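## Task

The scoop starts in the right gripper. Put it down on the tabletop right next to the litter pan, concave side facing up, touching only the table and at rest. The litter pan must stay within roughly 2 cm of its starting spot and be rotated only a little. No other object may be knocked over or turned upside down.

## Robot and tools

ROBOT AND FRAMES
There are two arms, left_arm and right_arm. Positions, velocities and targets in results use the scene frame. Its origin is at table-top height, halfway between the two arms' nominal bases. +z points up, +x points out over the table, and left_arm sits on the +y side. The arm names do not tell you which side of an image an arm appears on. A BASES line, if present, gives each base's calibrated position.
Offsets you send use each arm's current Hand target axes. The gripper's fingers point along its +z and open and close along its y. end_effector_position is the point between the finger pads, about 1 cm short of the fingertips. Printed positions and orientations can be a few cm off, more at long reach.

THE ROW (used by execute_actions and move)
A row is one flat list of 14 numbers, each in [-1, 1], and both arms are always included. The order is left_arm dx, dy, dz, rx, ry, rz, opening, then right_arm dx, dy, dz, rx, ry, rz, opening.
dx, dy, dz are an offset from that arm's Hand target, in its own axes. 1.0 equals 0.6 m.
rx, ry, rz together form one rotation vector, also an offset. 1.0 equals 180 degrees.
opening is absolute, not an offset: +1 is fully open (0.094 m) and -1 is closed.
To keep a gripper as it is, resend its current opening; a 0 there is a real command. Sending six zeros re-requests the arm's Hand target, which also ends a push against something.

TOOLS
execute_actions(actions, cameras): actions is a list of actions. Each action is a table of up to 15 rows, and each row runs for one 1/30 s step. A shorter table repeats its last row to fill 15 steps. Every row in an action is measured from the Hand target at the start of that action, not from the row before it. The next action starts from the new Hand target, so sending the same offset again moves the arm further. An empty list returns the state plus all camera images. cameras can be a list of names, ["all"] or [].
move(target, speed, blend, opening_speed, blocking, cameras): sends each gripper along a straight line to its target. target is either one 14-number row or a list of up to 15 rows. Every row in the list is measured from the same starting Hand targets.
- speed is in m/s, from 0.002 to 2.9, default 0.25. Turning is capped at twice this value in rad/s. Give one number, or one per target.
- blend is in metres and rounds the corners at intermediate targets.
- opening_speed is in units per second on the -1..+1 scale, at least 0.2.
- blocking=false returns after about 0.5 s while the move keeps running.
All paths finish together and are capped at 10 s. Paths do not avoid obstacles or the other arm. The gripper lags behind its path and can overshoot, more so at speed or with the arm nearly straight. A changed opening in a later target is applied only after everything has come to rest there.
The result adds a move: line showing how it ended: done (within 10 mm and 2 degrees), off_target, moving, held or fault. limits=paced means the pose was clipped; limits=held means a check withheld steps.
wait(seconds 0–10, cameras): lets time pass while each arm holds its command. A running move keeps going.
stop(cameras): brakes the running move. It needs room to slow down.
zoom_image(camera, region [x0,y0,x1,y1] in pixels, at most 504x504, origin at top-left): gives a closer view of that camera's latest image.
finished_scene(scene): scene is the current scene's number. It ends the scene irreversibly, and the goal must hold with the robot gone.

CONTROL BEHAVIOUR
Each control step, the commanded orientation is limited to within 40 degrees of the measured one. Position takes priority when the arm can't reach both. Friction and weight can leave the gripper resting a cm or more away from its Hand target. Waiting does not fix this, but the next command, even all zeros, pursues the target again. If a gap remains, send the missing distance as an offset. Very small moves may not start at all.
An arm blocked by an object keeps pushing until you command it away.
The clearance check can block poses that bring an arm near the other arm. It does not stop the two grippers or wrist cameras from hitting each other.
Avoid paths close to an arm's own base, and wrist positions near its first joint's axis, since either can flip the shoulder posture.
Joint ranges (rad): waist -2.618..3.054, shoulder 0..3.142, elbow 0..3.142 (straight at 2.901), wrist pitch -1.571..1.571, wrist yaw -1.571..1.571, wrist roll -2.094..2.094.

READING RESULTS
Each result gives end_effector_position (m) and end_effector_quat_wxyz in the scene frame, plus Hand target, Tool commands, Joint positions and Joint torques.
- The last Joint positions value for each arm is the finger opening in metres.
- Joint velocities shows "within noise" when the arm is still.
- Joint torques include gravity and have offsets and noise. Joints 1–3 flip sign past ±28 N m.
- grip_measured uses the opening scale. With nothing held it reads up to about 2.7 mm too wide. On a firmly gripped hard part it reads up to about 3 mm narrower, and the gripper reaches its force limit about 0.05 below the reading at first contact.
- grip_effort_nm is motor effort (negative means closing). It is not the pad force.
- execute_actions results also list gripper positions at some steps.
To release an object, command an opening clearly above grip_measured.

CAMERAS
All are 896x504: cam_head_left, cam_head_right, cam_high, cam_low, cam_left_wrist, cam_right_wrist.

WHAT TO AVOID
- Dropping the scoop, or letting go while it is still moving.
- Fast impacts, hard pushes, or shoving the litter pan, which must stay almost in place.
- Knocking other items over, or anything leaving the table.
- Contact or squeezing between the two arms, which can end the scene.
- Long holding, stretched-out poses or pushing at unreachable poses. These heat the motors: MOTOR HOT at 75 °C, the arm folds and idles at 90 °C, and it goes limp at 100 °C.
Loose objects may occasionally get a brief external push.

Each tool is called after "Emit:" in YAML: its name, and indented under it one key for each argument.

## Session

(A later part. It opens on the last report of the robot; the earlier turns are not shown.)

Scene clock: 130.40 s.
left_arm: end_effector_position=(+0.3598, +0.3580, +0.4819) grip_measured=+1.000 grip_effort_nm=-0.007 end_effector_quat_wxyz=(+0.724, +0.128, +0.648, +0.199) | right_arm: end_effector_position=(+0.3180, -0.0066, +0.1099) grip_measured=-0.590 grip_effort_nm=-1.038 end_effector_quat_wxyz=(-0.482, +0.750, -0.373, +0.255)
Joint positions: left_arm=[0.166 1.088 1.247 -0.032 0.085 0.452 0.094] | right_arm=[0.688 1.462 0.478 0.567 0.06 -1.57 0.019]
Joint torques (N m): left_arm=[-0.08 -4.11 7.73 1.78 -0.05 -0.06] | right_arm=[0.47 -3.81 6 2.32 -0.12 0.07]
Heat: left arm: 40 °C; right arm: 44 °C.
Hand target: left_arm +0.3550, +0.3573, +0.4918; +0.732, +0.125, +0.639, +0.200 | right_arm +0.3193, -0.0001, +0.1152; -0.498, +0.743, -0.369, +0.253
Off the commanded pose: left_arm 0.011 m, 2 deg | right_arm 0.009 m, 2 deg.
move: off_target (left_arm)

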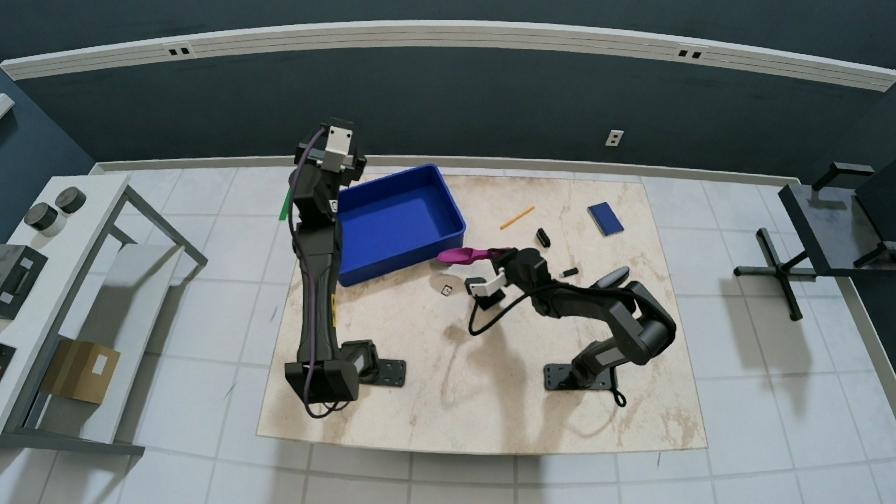

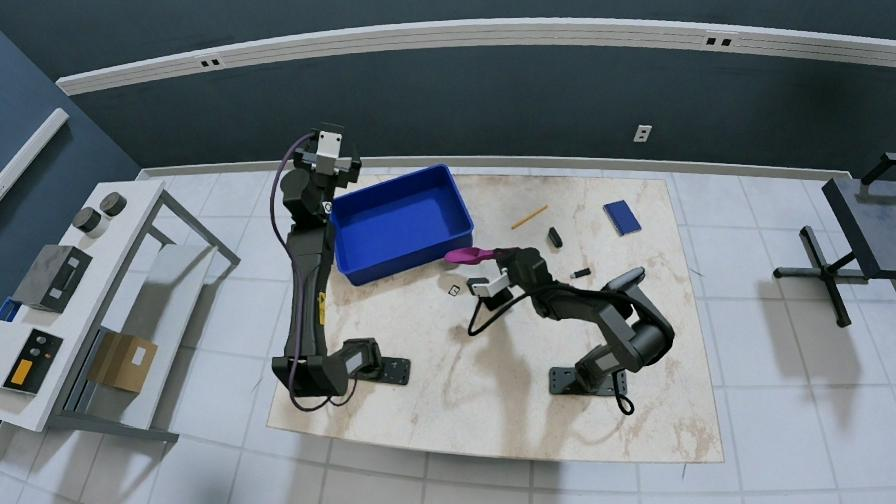

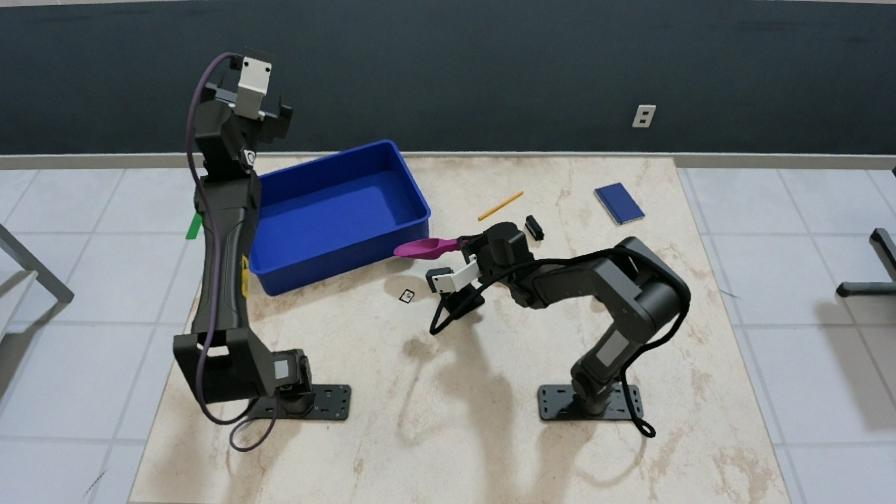

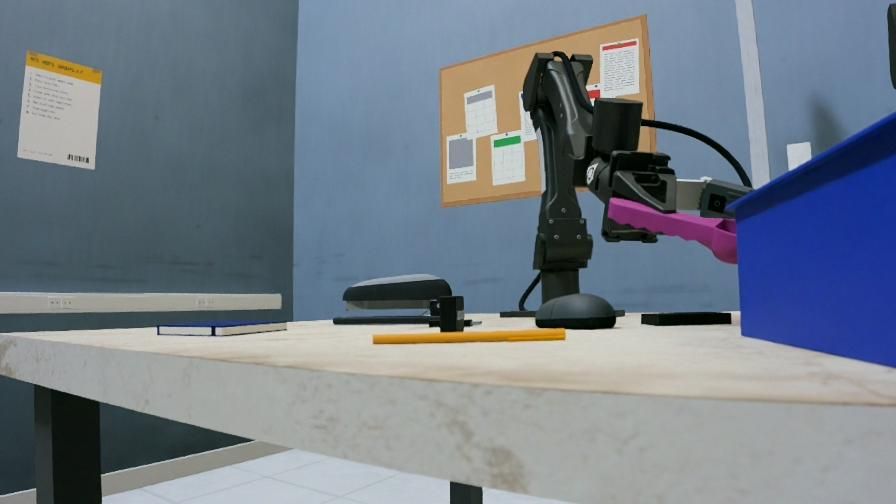

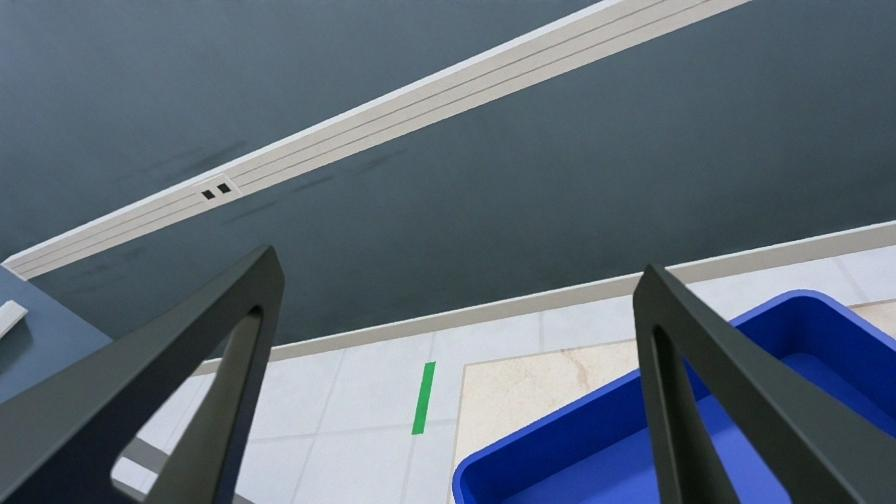

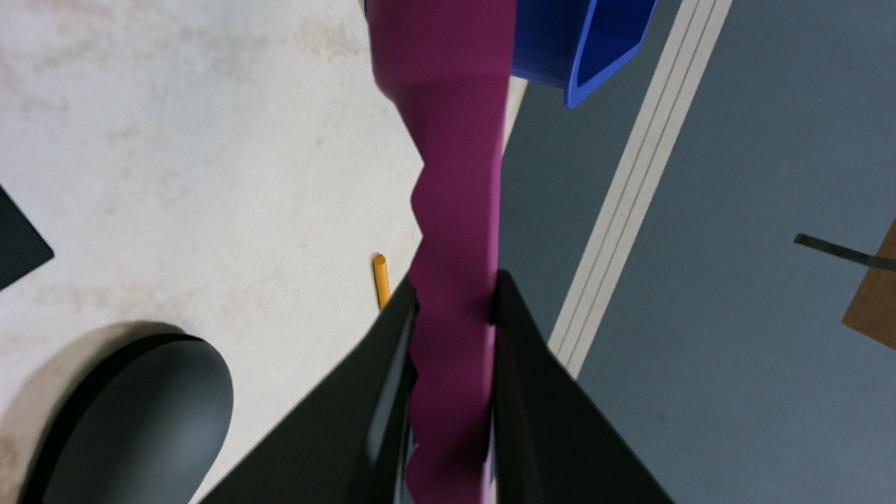

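Emit:
move:
  target: [0,0,0,0,0,0,1,-0.0005,0.059,0.024,0,0,0,-0.98]
  speed: 0.08
  cameras: ["all"]

Emit:
zoom_image:
  camera: "cam_head_left"
  region: [380, 180, 540, 320]

Emit:
zoom_image:
  camera: "cam_low"
  region: [500, 150, 800, 400]

Scene clock: 145.03 s.
left_arm: end_effector_position=(+0.3598, +0.3580, +0.4819) grip_measured=+1.000 grip_effort_nm=-0.007 end_effector_quat_wxyz=(+0.724, +0.128, +0.648, +0.199) | right_arm: end_effector_position=(+0.3190, -0.0057, +0.0732) grip_measured=-0.590 grip_effort_nm=-1.033 end_effector_quat_wxyz=(-0.484, +0.749, -0.373, +0.256)
Joint positions: left_arm=[0.166 1.088 1.247 -0.032 0.085 0.452 0.094] | right_arm=[0.688 1.636 0.417 0.806 0.06 -1.57 0.019]
Joint torques (N m): left_arm=[-0.01 -4.11 7.71 1.78 -0.03 -0.07] | right_arm=[0.44 -4.37 4.85 2.34 -0.11 0.08]
Heat: left arm: 41 °C; right arm: 44 °C.
Hand target: left_arm +0.3550, +0.3573, +0.4918; +0.732, +0.125, +0.639, +0.200 | right_arm +0.3194, +0.0000, +0.0771; -0.499, +0.743, -0.369, +0.253
Off the commanded pose: left_arm 0.011 m, 2 deg | right_arm 0.007 m, 2 deg.
move: off_target (left_arm)

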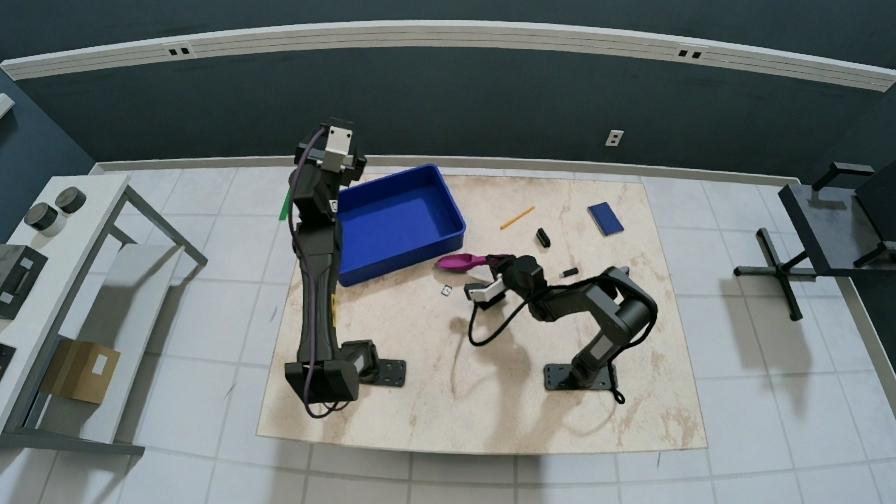

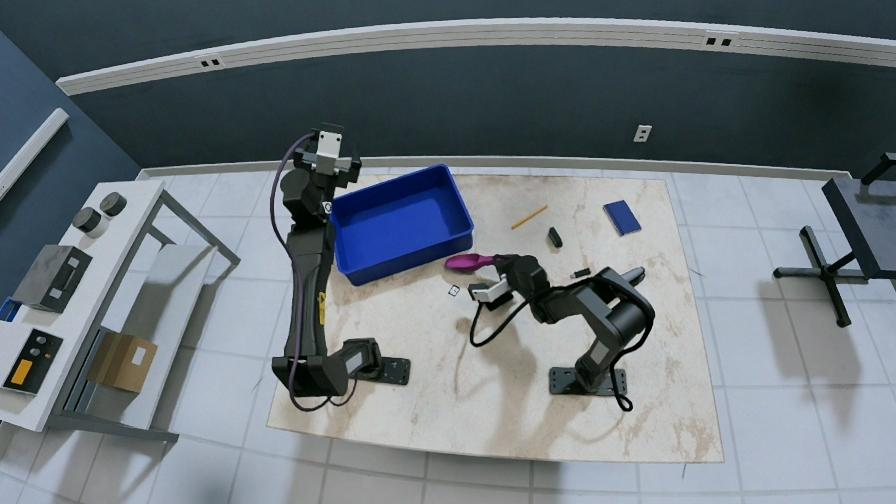

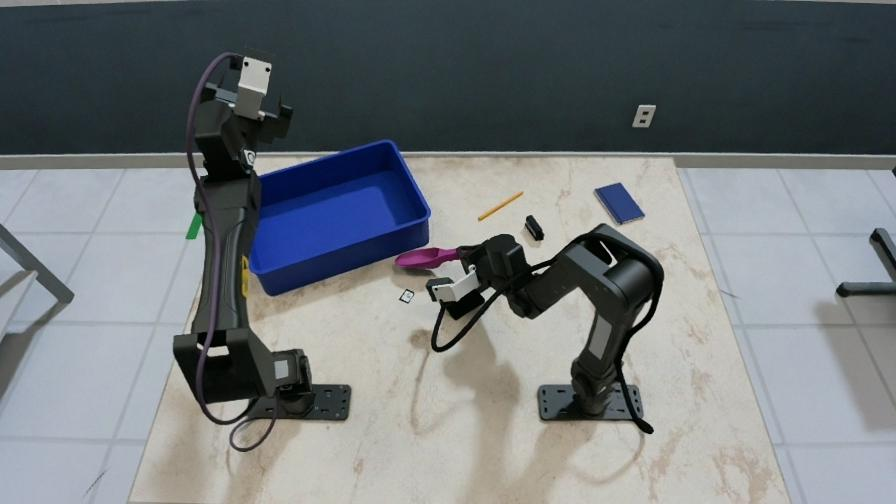

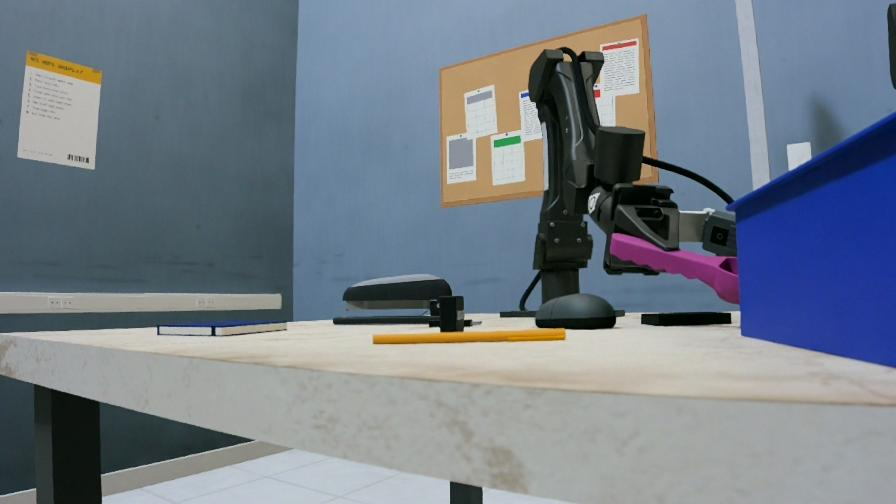

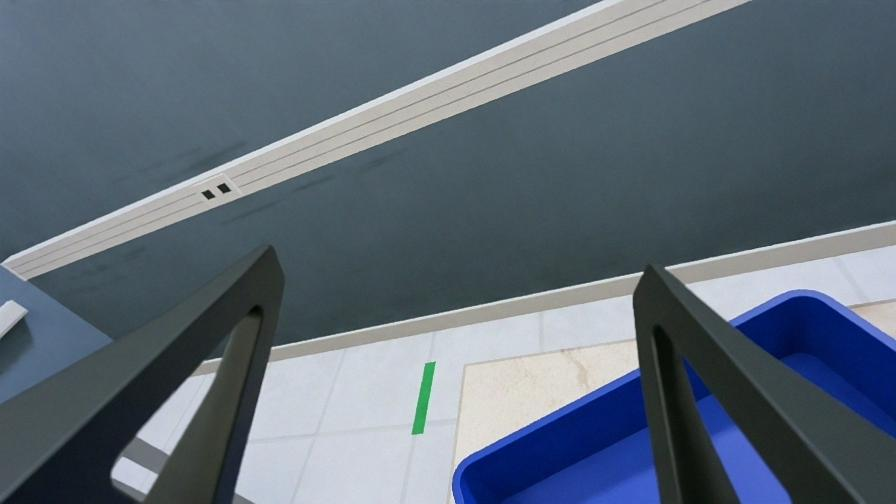

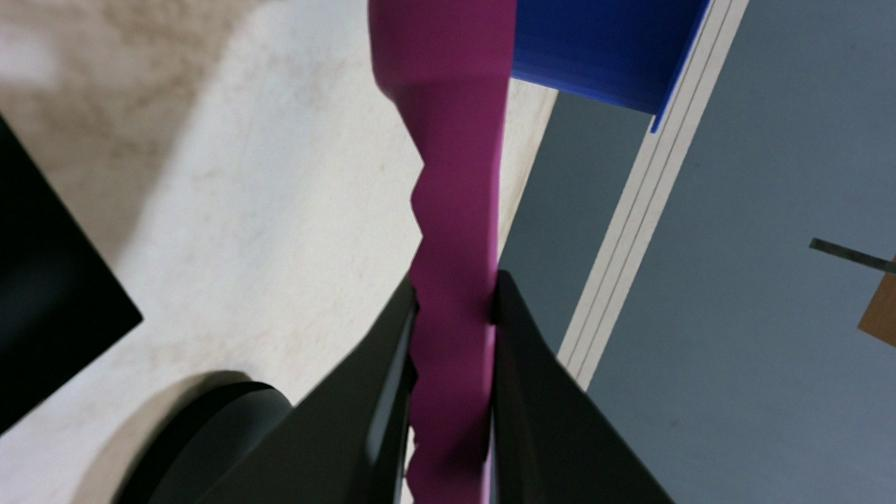

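Scaled by 3.150.

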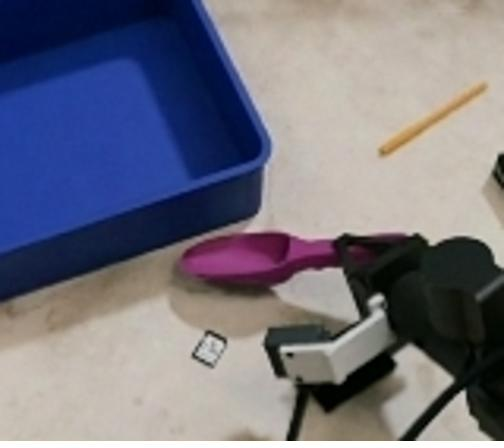

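Scaled by 1.680.

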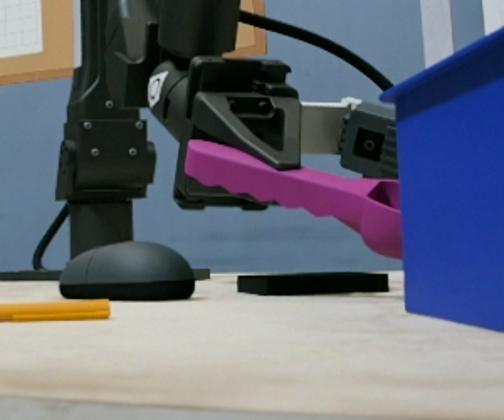

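Emit:
move:
  target: [0,0,0,0,0,0,1,0,0.036,0.0145,0,0,0,-0.98]
  speed: 0.05
  cameras: ["cam_low","cam_head_left","cam_right_wrist","cam_high"]

Emit:
zoom_image:
  camera: "cam_head_left"
  region: [380, 180, 540, 320]

Emit:
zoom_image:
  camera: "cam_low"
  region: [500, 150, 800, 400]

Scene clock: 149.93 s.
left_arm: end_effector_position=(+0.3598, +0.3580, +0.4819) grip_measured=+1.000 grip_effort_nm=-0.002 end_effector_quat_wxyz=(+0.724, +0.128, +0.648, +0.199) | right_arm: end_effector_position=(+0.3211, -0.0038, +0.0523) grip_measured=-0.590 grip_effort_nm=-1.038 end_effector_quat_wxyz=(-0.487, +0.748, -0.372, +0.257)
Joint positions: left_arm=[0.166 1.088 1.247 -0.032 0.085 0.452 0.094] | right_arm=[0.688 1.765 0.401 0.958 0.06 -1.57 0.019]
Joint torques (N m): left_arm=[-0.08 -4.11 7.71 1.78 -0.04 -0.06] | right_arm=[0.42 -4.98 3.58 2.32 -0.13 0.08]
Heat: left arm: 41 °C; right arm: 45 °C.
Hand target: left_arm +0.3550, +0.3573, +0.4918; +0.732, +0.125, +0.639, +0.200 | right_arm +0.3194, -0.0001, +0.0538; -0.499, +0.743, -0.369, +0.253
Off the commanded pose: left_arm 0.011 m, 2 deg | right_arm 0.004 m, 2 deg.
move: off_target (left_arm)
Images, in order (width x height): cam_head_left 896x504, cam_high 896x504, cam_low 896x504, cam_right_wrist 896x504.

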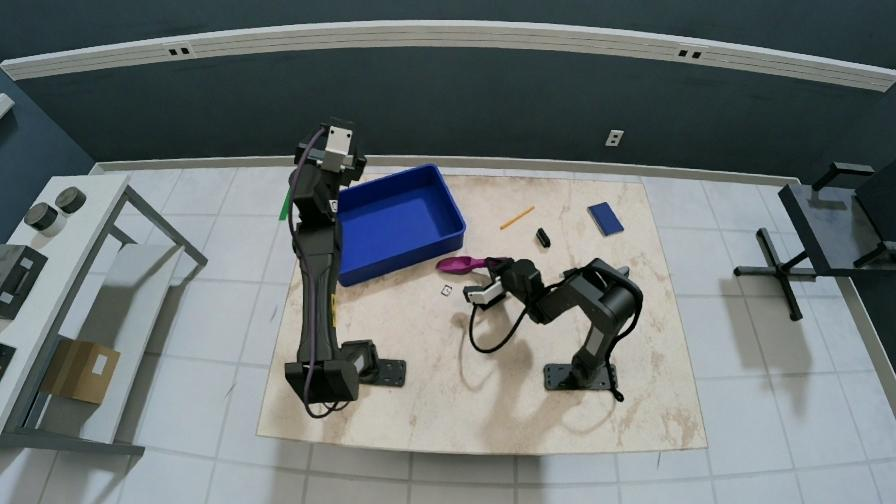

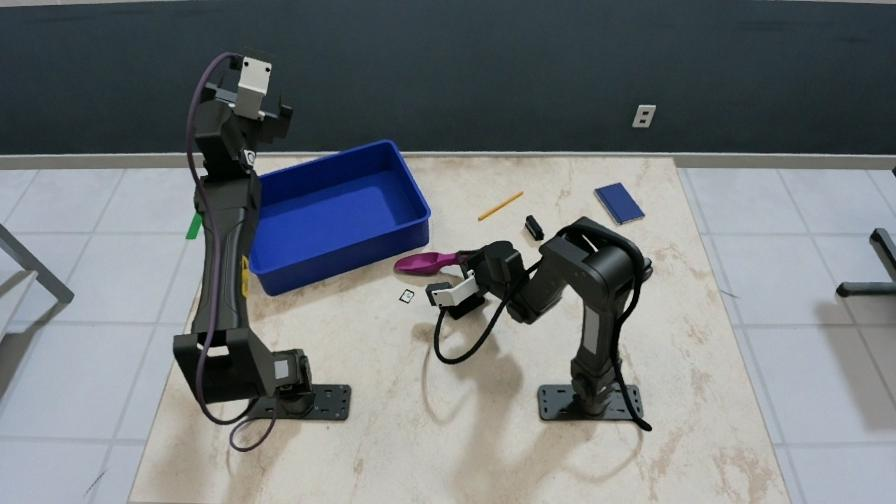

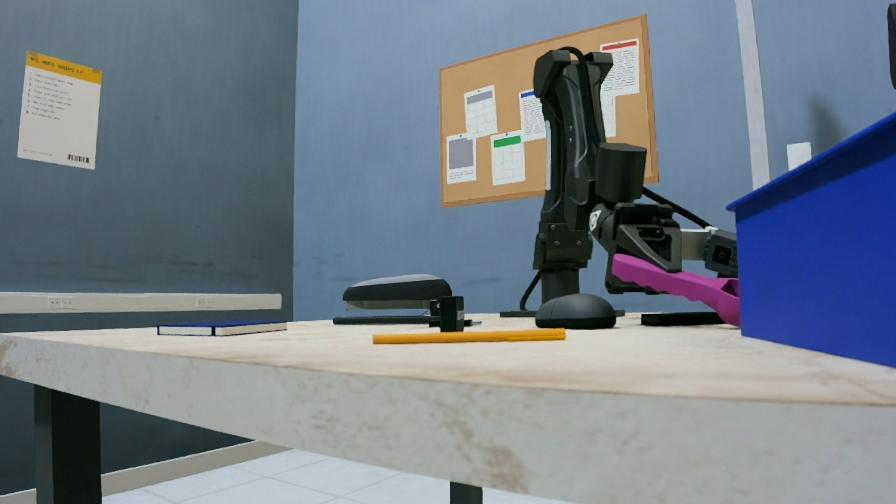

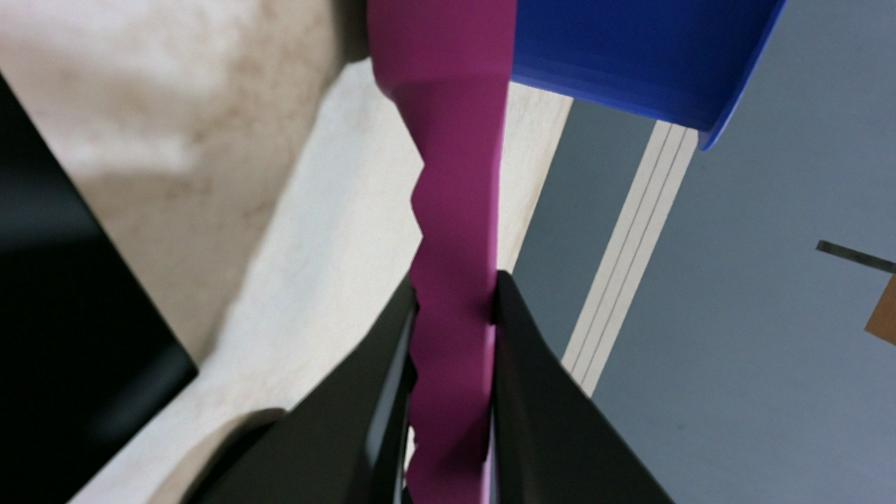

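Scaled by 3.150.

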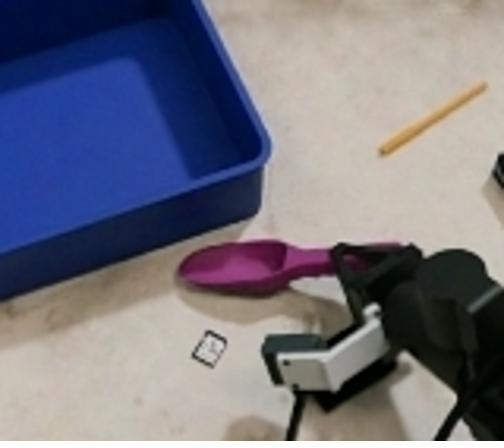

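Scaled by 1.680.

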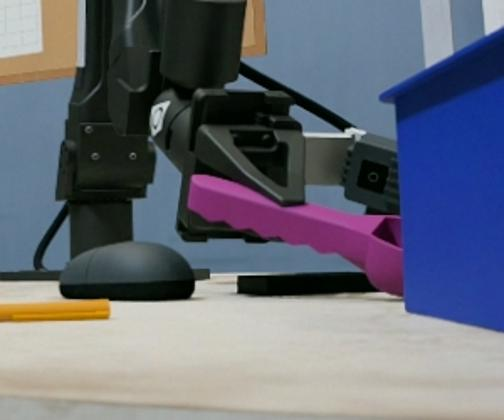

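Emit:
move:
  target: [0,0,0,0,0,0,1,0,0.0125,0.005,0,0,0,-0.98]
  speed: 0.03
  cameras: ["cam_low","cam_head_left"]

Emit:
zoom_image:
  camera: "cam_low"
  region: [590, 200, 790, 360]

Emit:
zoom_image:
  camera: "cam_head_left"
  region: [380, 180, 540, 320]

Scene clock: 156.03 s.
left_arm: end_effector_position=(+0.3598, +0.3580, +0.4819) grip_measured=+1.000 grip_effort_nm=-0.002 end_effector_quat_wxyz=(+0.724, +0.128, +0.648, +0.199) | right_arm: end_effector_position=(+0.3231, -0.0021, +0.0499) grip_measured=-0.590 grip_effort_nm=-1.028 end_effector_quat_wxyz=(-0.496, +0.742, -0.369, +0.261)
Joint positions: left_arm=[0.166 1.088 1.247 -0.032 0.085 0.452 0.094] | right_arm=[0.688 1.81 0.397 1.03 0.059 -1.57 0.019]
Joint torques (N m): left_arm=[-0.18 -4.1 7.73 1.79 -0.03 -0.08] | right_arm=[0.4 -4.88 3.21 2.15 -0.1 0.06]
Heat: left arm: 41 °C; right arm: 44 °C.
Hand target: left_arm +0.3550, +0.3573, +0.4918; +0.732, +0.125, +0.639, +0.200 | right_arm +0.3195, -0.0002, +0.0458; -0.499, +0.743, -0.369, +0.253
Off the commanded pose: left_arm 0.011 m, 2 deg | right_arm 0.006 m, 1 deg.
move: off_target (left_arm)
Images, in order (width x height): cam_head_left 896x504, cam_low 896x504.

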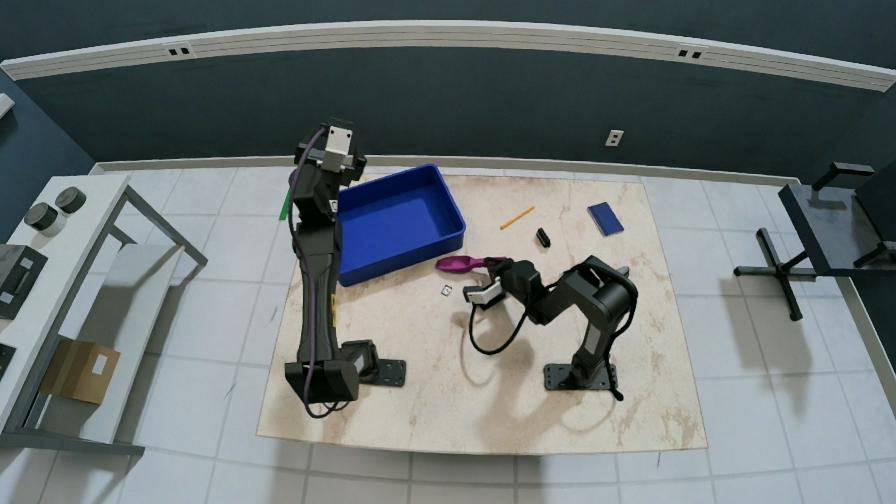

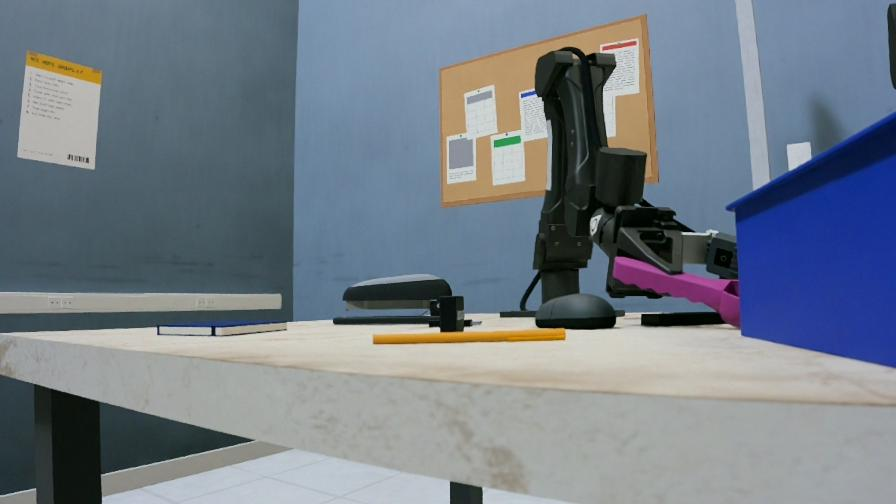

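Scaled by 2.520.

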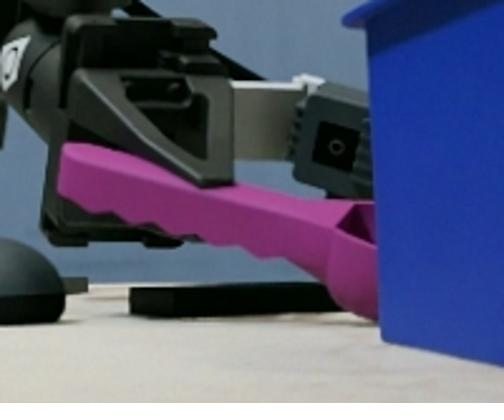

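Scaled by 3.150.

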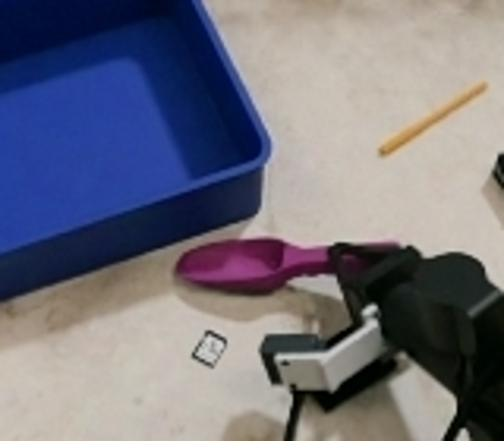

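Emit:
move:
  target: [0,0,0,0,0,0,1,0,0.0155,0.006,0,0,0.044,-0.98]
  speed: 0.03
  cameras: ["cam_low","cam_head_left","cam_right_wrist"]

Emit:
zoom_image:
  camera: "cam_low"
  region: [590, 200, 790, 360]

Emit:
zoom_image:
  camera: "cam_head_left"
  region: [380, 180, 540, 320]

Scene clock: 164.97 s.
left_arm: end_effector_position=(+0.3598, +0.3580, +0.4819) grip_measured=+1.000 grip_effort_nm=-0.007 end_effector_quat_wxyz=(+0.724, +0.128, +0.648, +0.199) | right_arm: end_effector_position=(+0.3235, -0.0018, +0.0424) grip_measured=-0.590 grip_effort_nm=-1.038 end_effector_quat_wxyz=(-0.515, +0.714, -0.414, +0.230)
Joint positions: left_arm=[0.166 1.088 1.247 -0.032 0.085 0.452 0.094] | right_arm=[0.688 1.868 0.391 1.104 0.059 -1.442 0.019]
Joint torques (N m): left_arm=[-0.08 -4.08 7.68 1.78 -0.02 -0.06] | right_arm=[0.39 -4.88 3 2.04 -0.12 0.16]
Heat: left arm: 41 °C; right arm: 44 °C.
Hand target: left_arm +0.3550, +0.3573, +0.4918; +0.732, +0.125, +0.639, +0.200 | right_arm +0.3194, -0.0004, +0.0358; -0.515, +0.716, -0.419, +0.218
Off the commanded pose: left_arm 0.011 m, 2 deg | right_arm 0.008 m, 2 deg.
move: off_target (left_arm)
Images, in order (width x height): cam_head_left 896x504, cam_low 896x504, cam_right_wrist 896x504.

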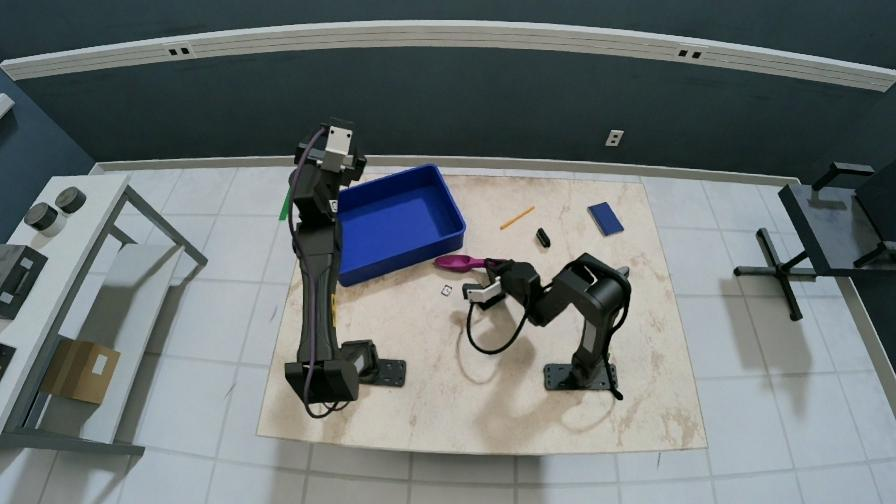

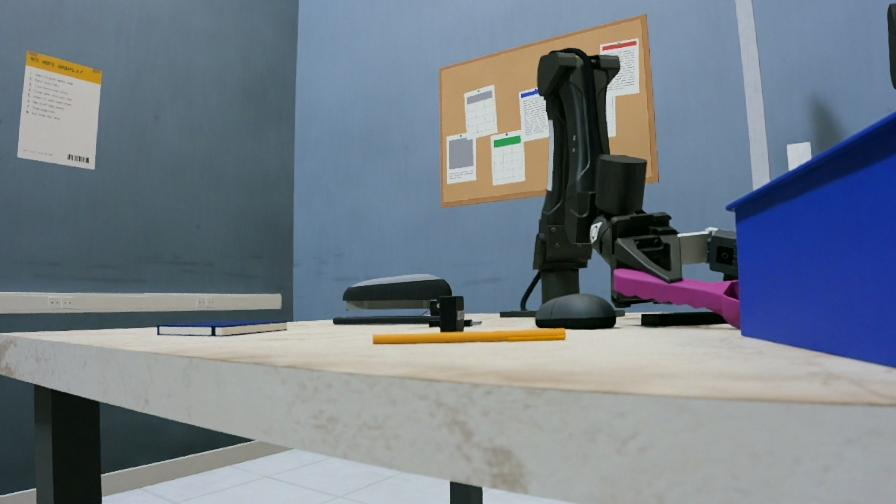

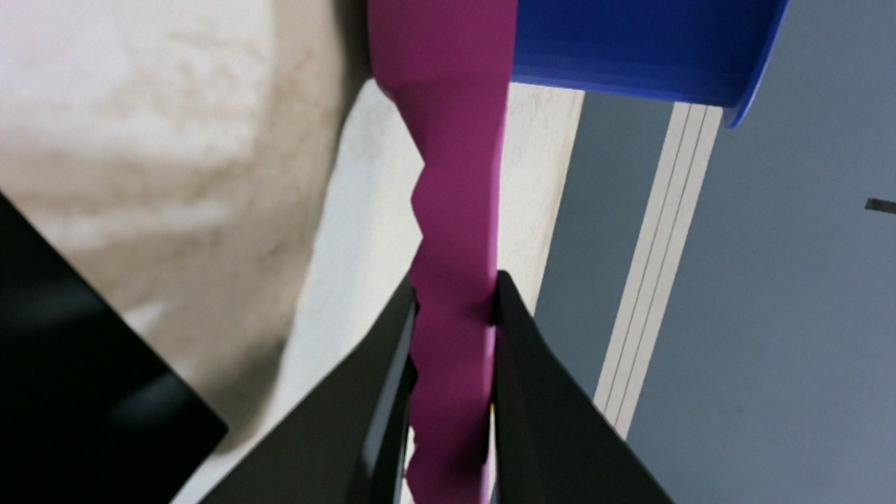

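Scaled by 2.520.

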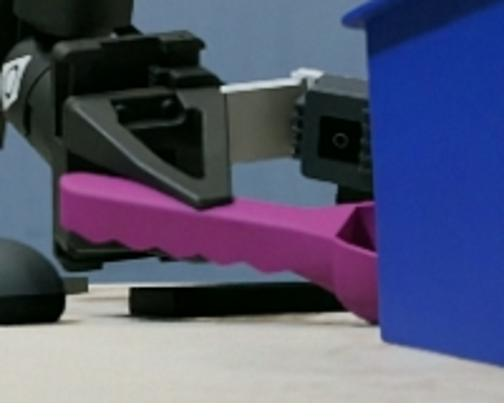

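Scaled by 3.150.

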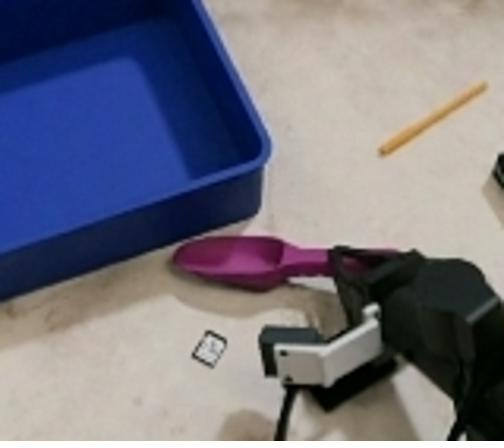

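Emit:
move:
  target: [0,0,0,0,0,0,1,0.0,-0.006,-0.002,0,0,0,-0.98]
  speed: 0.03

Emit:
move:
  target: [0,0,0,0,0,0,1,0,0,0,0,0,0,-0.25]
  opening_speed: 0.2
  cameras: ["cam_low","cam_head_left","cam_right_wrist"]

Emit:
zoom_image:
  camera: "cam_low"
  region: [590, 200, 790, 360]

Emit:
zoom_image:
  camera: "cam_head_left"
  region: [380, 180, 540, 320]

Scene clock: 174.93 s.
left_arm: end_effector_position=(+0.3598, +0.3580, +0.4819) grip_measured=+1.000 grip_effort_nm=-0.012 end_effector_quat_wxyz=(+0.724, +0.128, +0.648, +0.199) | right_arm: end_effector_position=(+0.3234, -0.0018, +0.0422) grip_measured=-0.590 grip_effort_nm=-1.043 end_effector_quat_wxyz=(-0.515, +0.714, -0.415, +0.230)
Joint positions: left_arm=[0.166 1.088 1.247 -0.032 0.085 0.452 0.094] | right_arm=[0.688 1.868 0.391 1.104 0.059 -1.442 0.019]
Joint torques (N m): left_arm=[-0.1 -4.12 7.79 1.79 -0.03 -0.09] | right_arm=[0.25 -6.71 3.15 1.8 -0.13 0.16]
Heat: left arm: 42 °C; right arm: 44 °C.
Hand target: left_arm +0.3550, +0.3573, +0.4918; +0.732, +0.125, +0.639, +0.200 | right_arm +0.3199, -0.0006, +0.0395; -0.515, +0.716, -0.419, +0.218
Off the commanded pose: left_arm 0.011 m, 2 deg | right_arm 0.005 m, 2 deg.
move: off_target (left_arm)

Scene clock: 178.80 s.
left_arm: end_effector_position=(+0.3598, +0.3580, +0.4819) grip_measured=+1.000 grip_effort_nm=-0.007 end_effector_quat_wxyz=(+0.724, +0.128, +0.648, +0.199) | right_arm: end_effector_position=(+0.3219, -0.0030, +0.0375) grip_measured=-0.252 grip_effort_nm=0.105 end_effector_quat_wxyz=(-0.507, +0.719, -0.417, +0.227)
Joint positions: left_arm=[0.166 1.088 1.247 -0.032 0.085 0.452 0.094] | right_arm=[0.688 1.868 0.391 1.084 0.058 -1.441 0.035]
Joint torques (N m): left_arm=[-0.08 -4.15 7.72 1.79 -0.03 -0.07] | right_arm=[0.21 -6.72 3.14 1.99 -0.13 0.15]
Heat: left arm: 42 °C; right arm: 44 °C.
Hand target: left_arm +0.3550, +0.3573, +0.4918; +0.732, +0.125, +0.639, +0.200 | right_arm +0.3198, -0.0006, +0.0394; -0.515, +0.716, -0.419, +0.217
Off the commanded pose: left_arm 0.011 m, 2 deg | right_arm 0.004 m, 1 deg.
move: off_target (left_arm)
Images, in order (width x height): cam_head_left 896x504, cam_low 896x504, cam_right_wrist 896x504.

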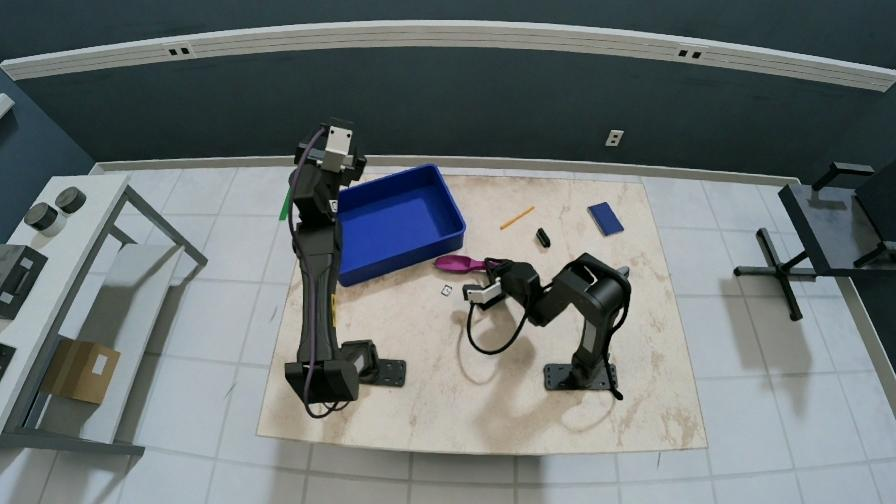

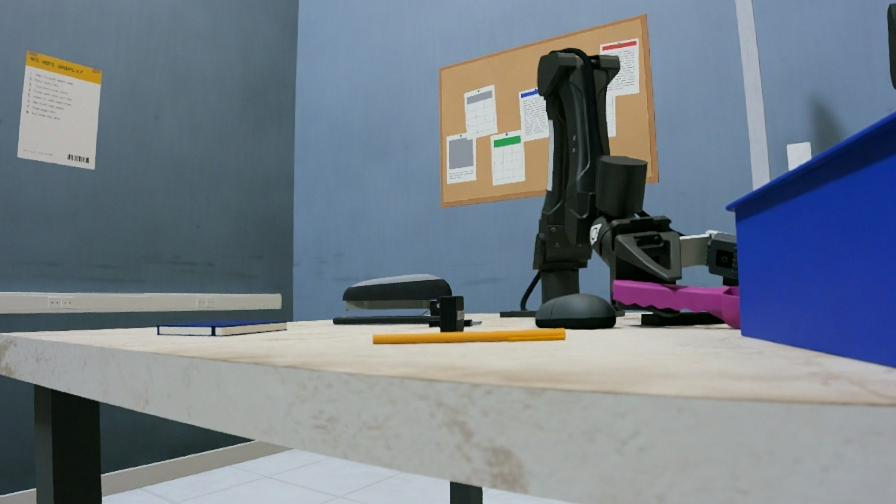

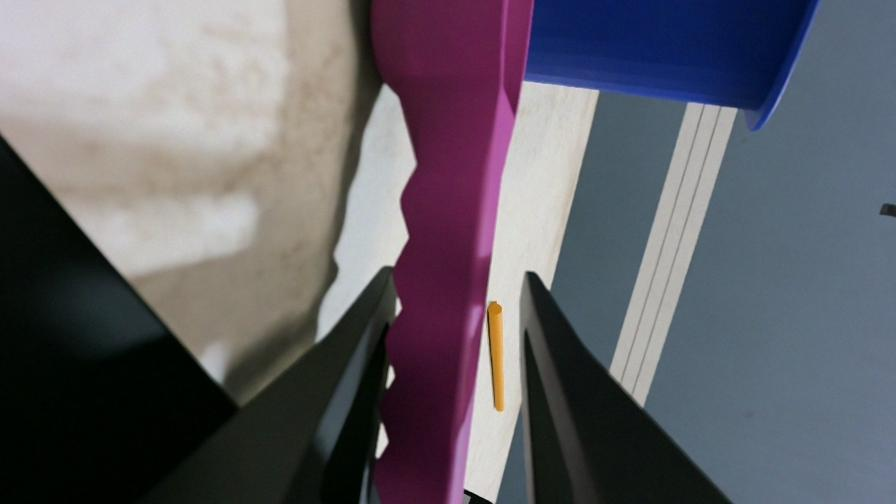

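Scaled by 2.520.

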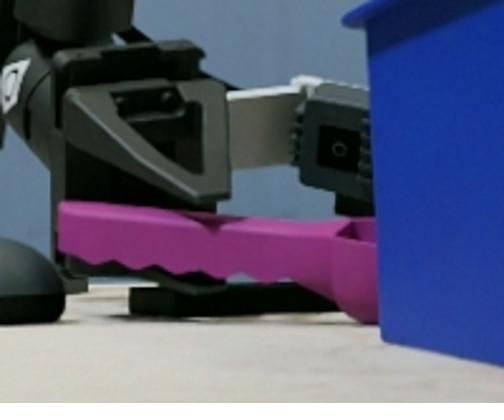

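Scaled by 3.150.

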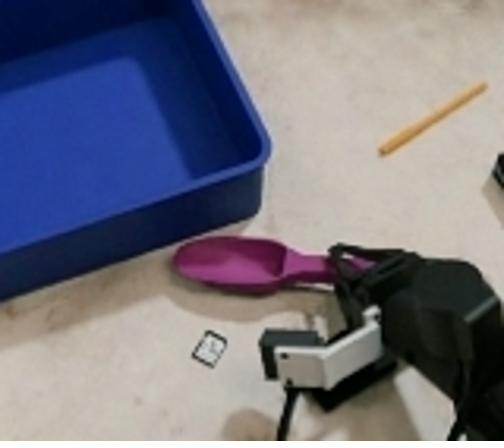

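Emit:
move:
  target: [0,0,0,0,0,0,1,0,0,0,0,0,0,-0.05]
  opening_speed: 0.2
  cameras: ["cam_low","cam_head_left","cam_right_wrist"]

Emit:
zoom_image:
  camera: "cam_low"
  region: [590, 200, 790, 360]

Scene clock: 186.30 s.
left_arm: end_effector_position=(+0.3598, +0.3580, +0.4819) grip_measured=+1.000 grip_effort_nm=-0.002 end_effector_quat_wxyz=(+0.724, +0.128, +0.648, +0.199) | right_arm: end_effector_position=(+0.3218, -0.0030, +0.0374) grip_measured=-0.052 grip_effort_nm=0.115 end_effector_quat_wxyz=(-0.507, +0.719, -0.417, +0.227)
Joint positions: left_arm=[0.166 1.088 1.247 -0.032 0.085 0.452 0.094] | right_arm=[0.688 1.868 0.391 1.083 0.058 -1.441 0.045]
Joint torques (N m): left_arm=[-0.09 -4 7.75 1.79 -0.03 -0.09] | right_arm=[0.21 -6.71 3.15 1.99 -0.13 0.16]
Heat: left arm: 42 °C; right arm: 44 °C.
Hand target: left_arm +0.3550, +0.3573, +0.4918; +0.732, +0.125, +0.639, +0.200 | right_arm +0.3198, -0.0006, +0.0394; -0.515, +0.716, -0.419, +0.217
Off the commanded pose: left_arm 0.011 m, 2 deg | right_arm 0.004 m, 1 deg.
move: off_target (left_arm)
Images, in order (width x height): cam_head_left 896x504, cam_low 896x504, cam_right_wrist 896x504.

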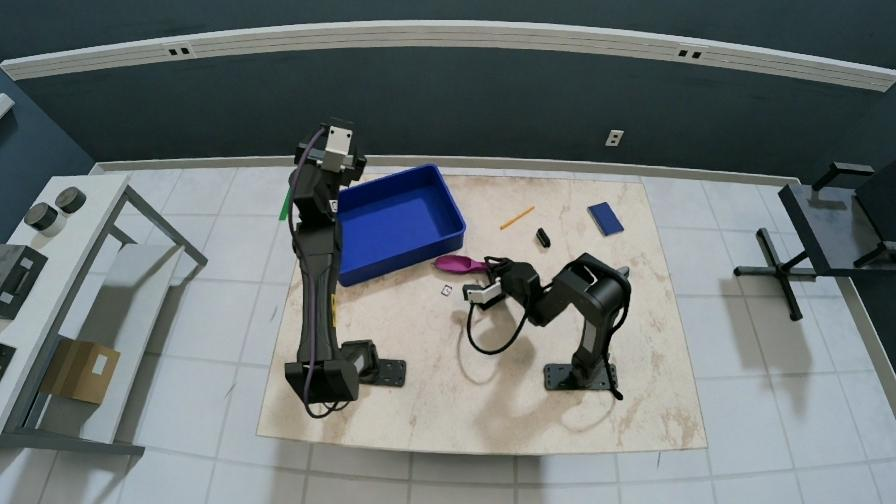

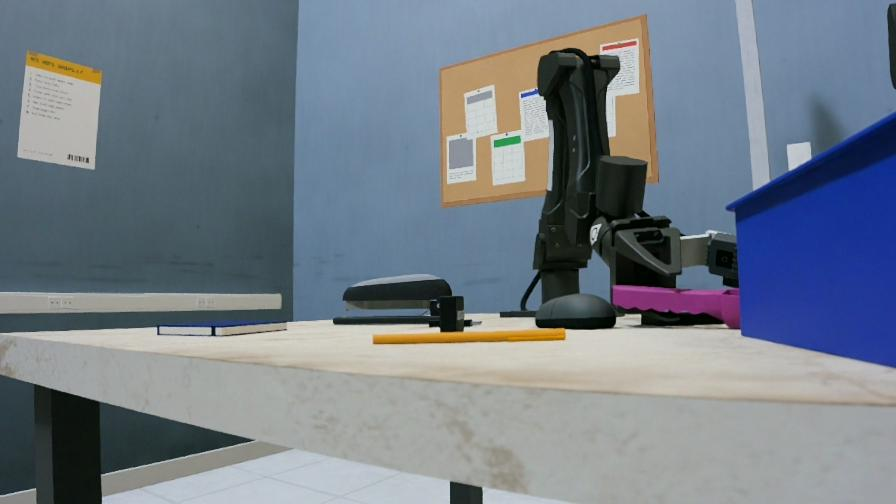

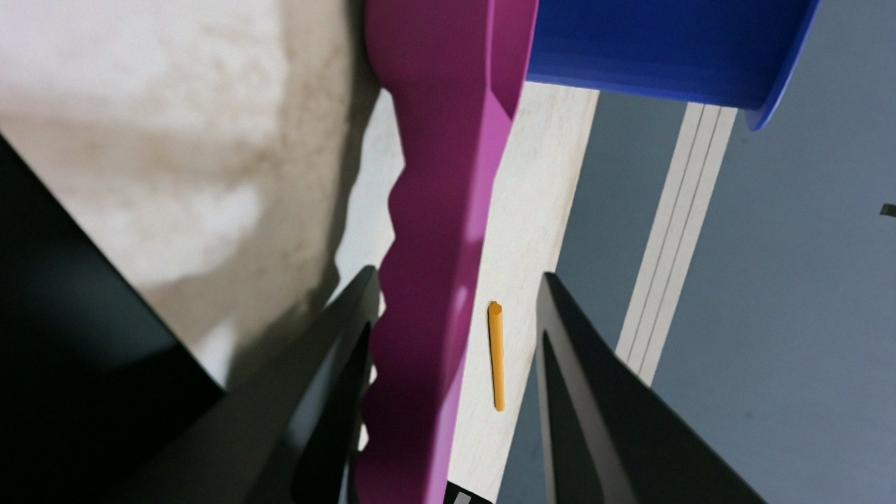

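Scaled by 2.520.

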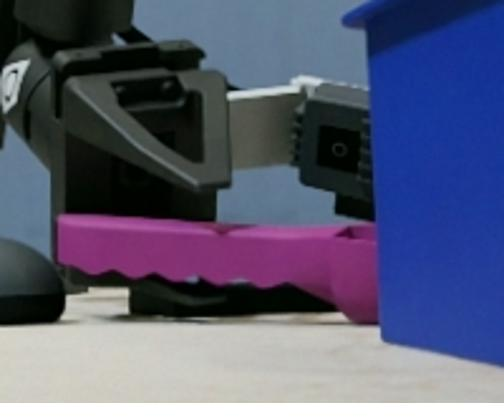

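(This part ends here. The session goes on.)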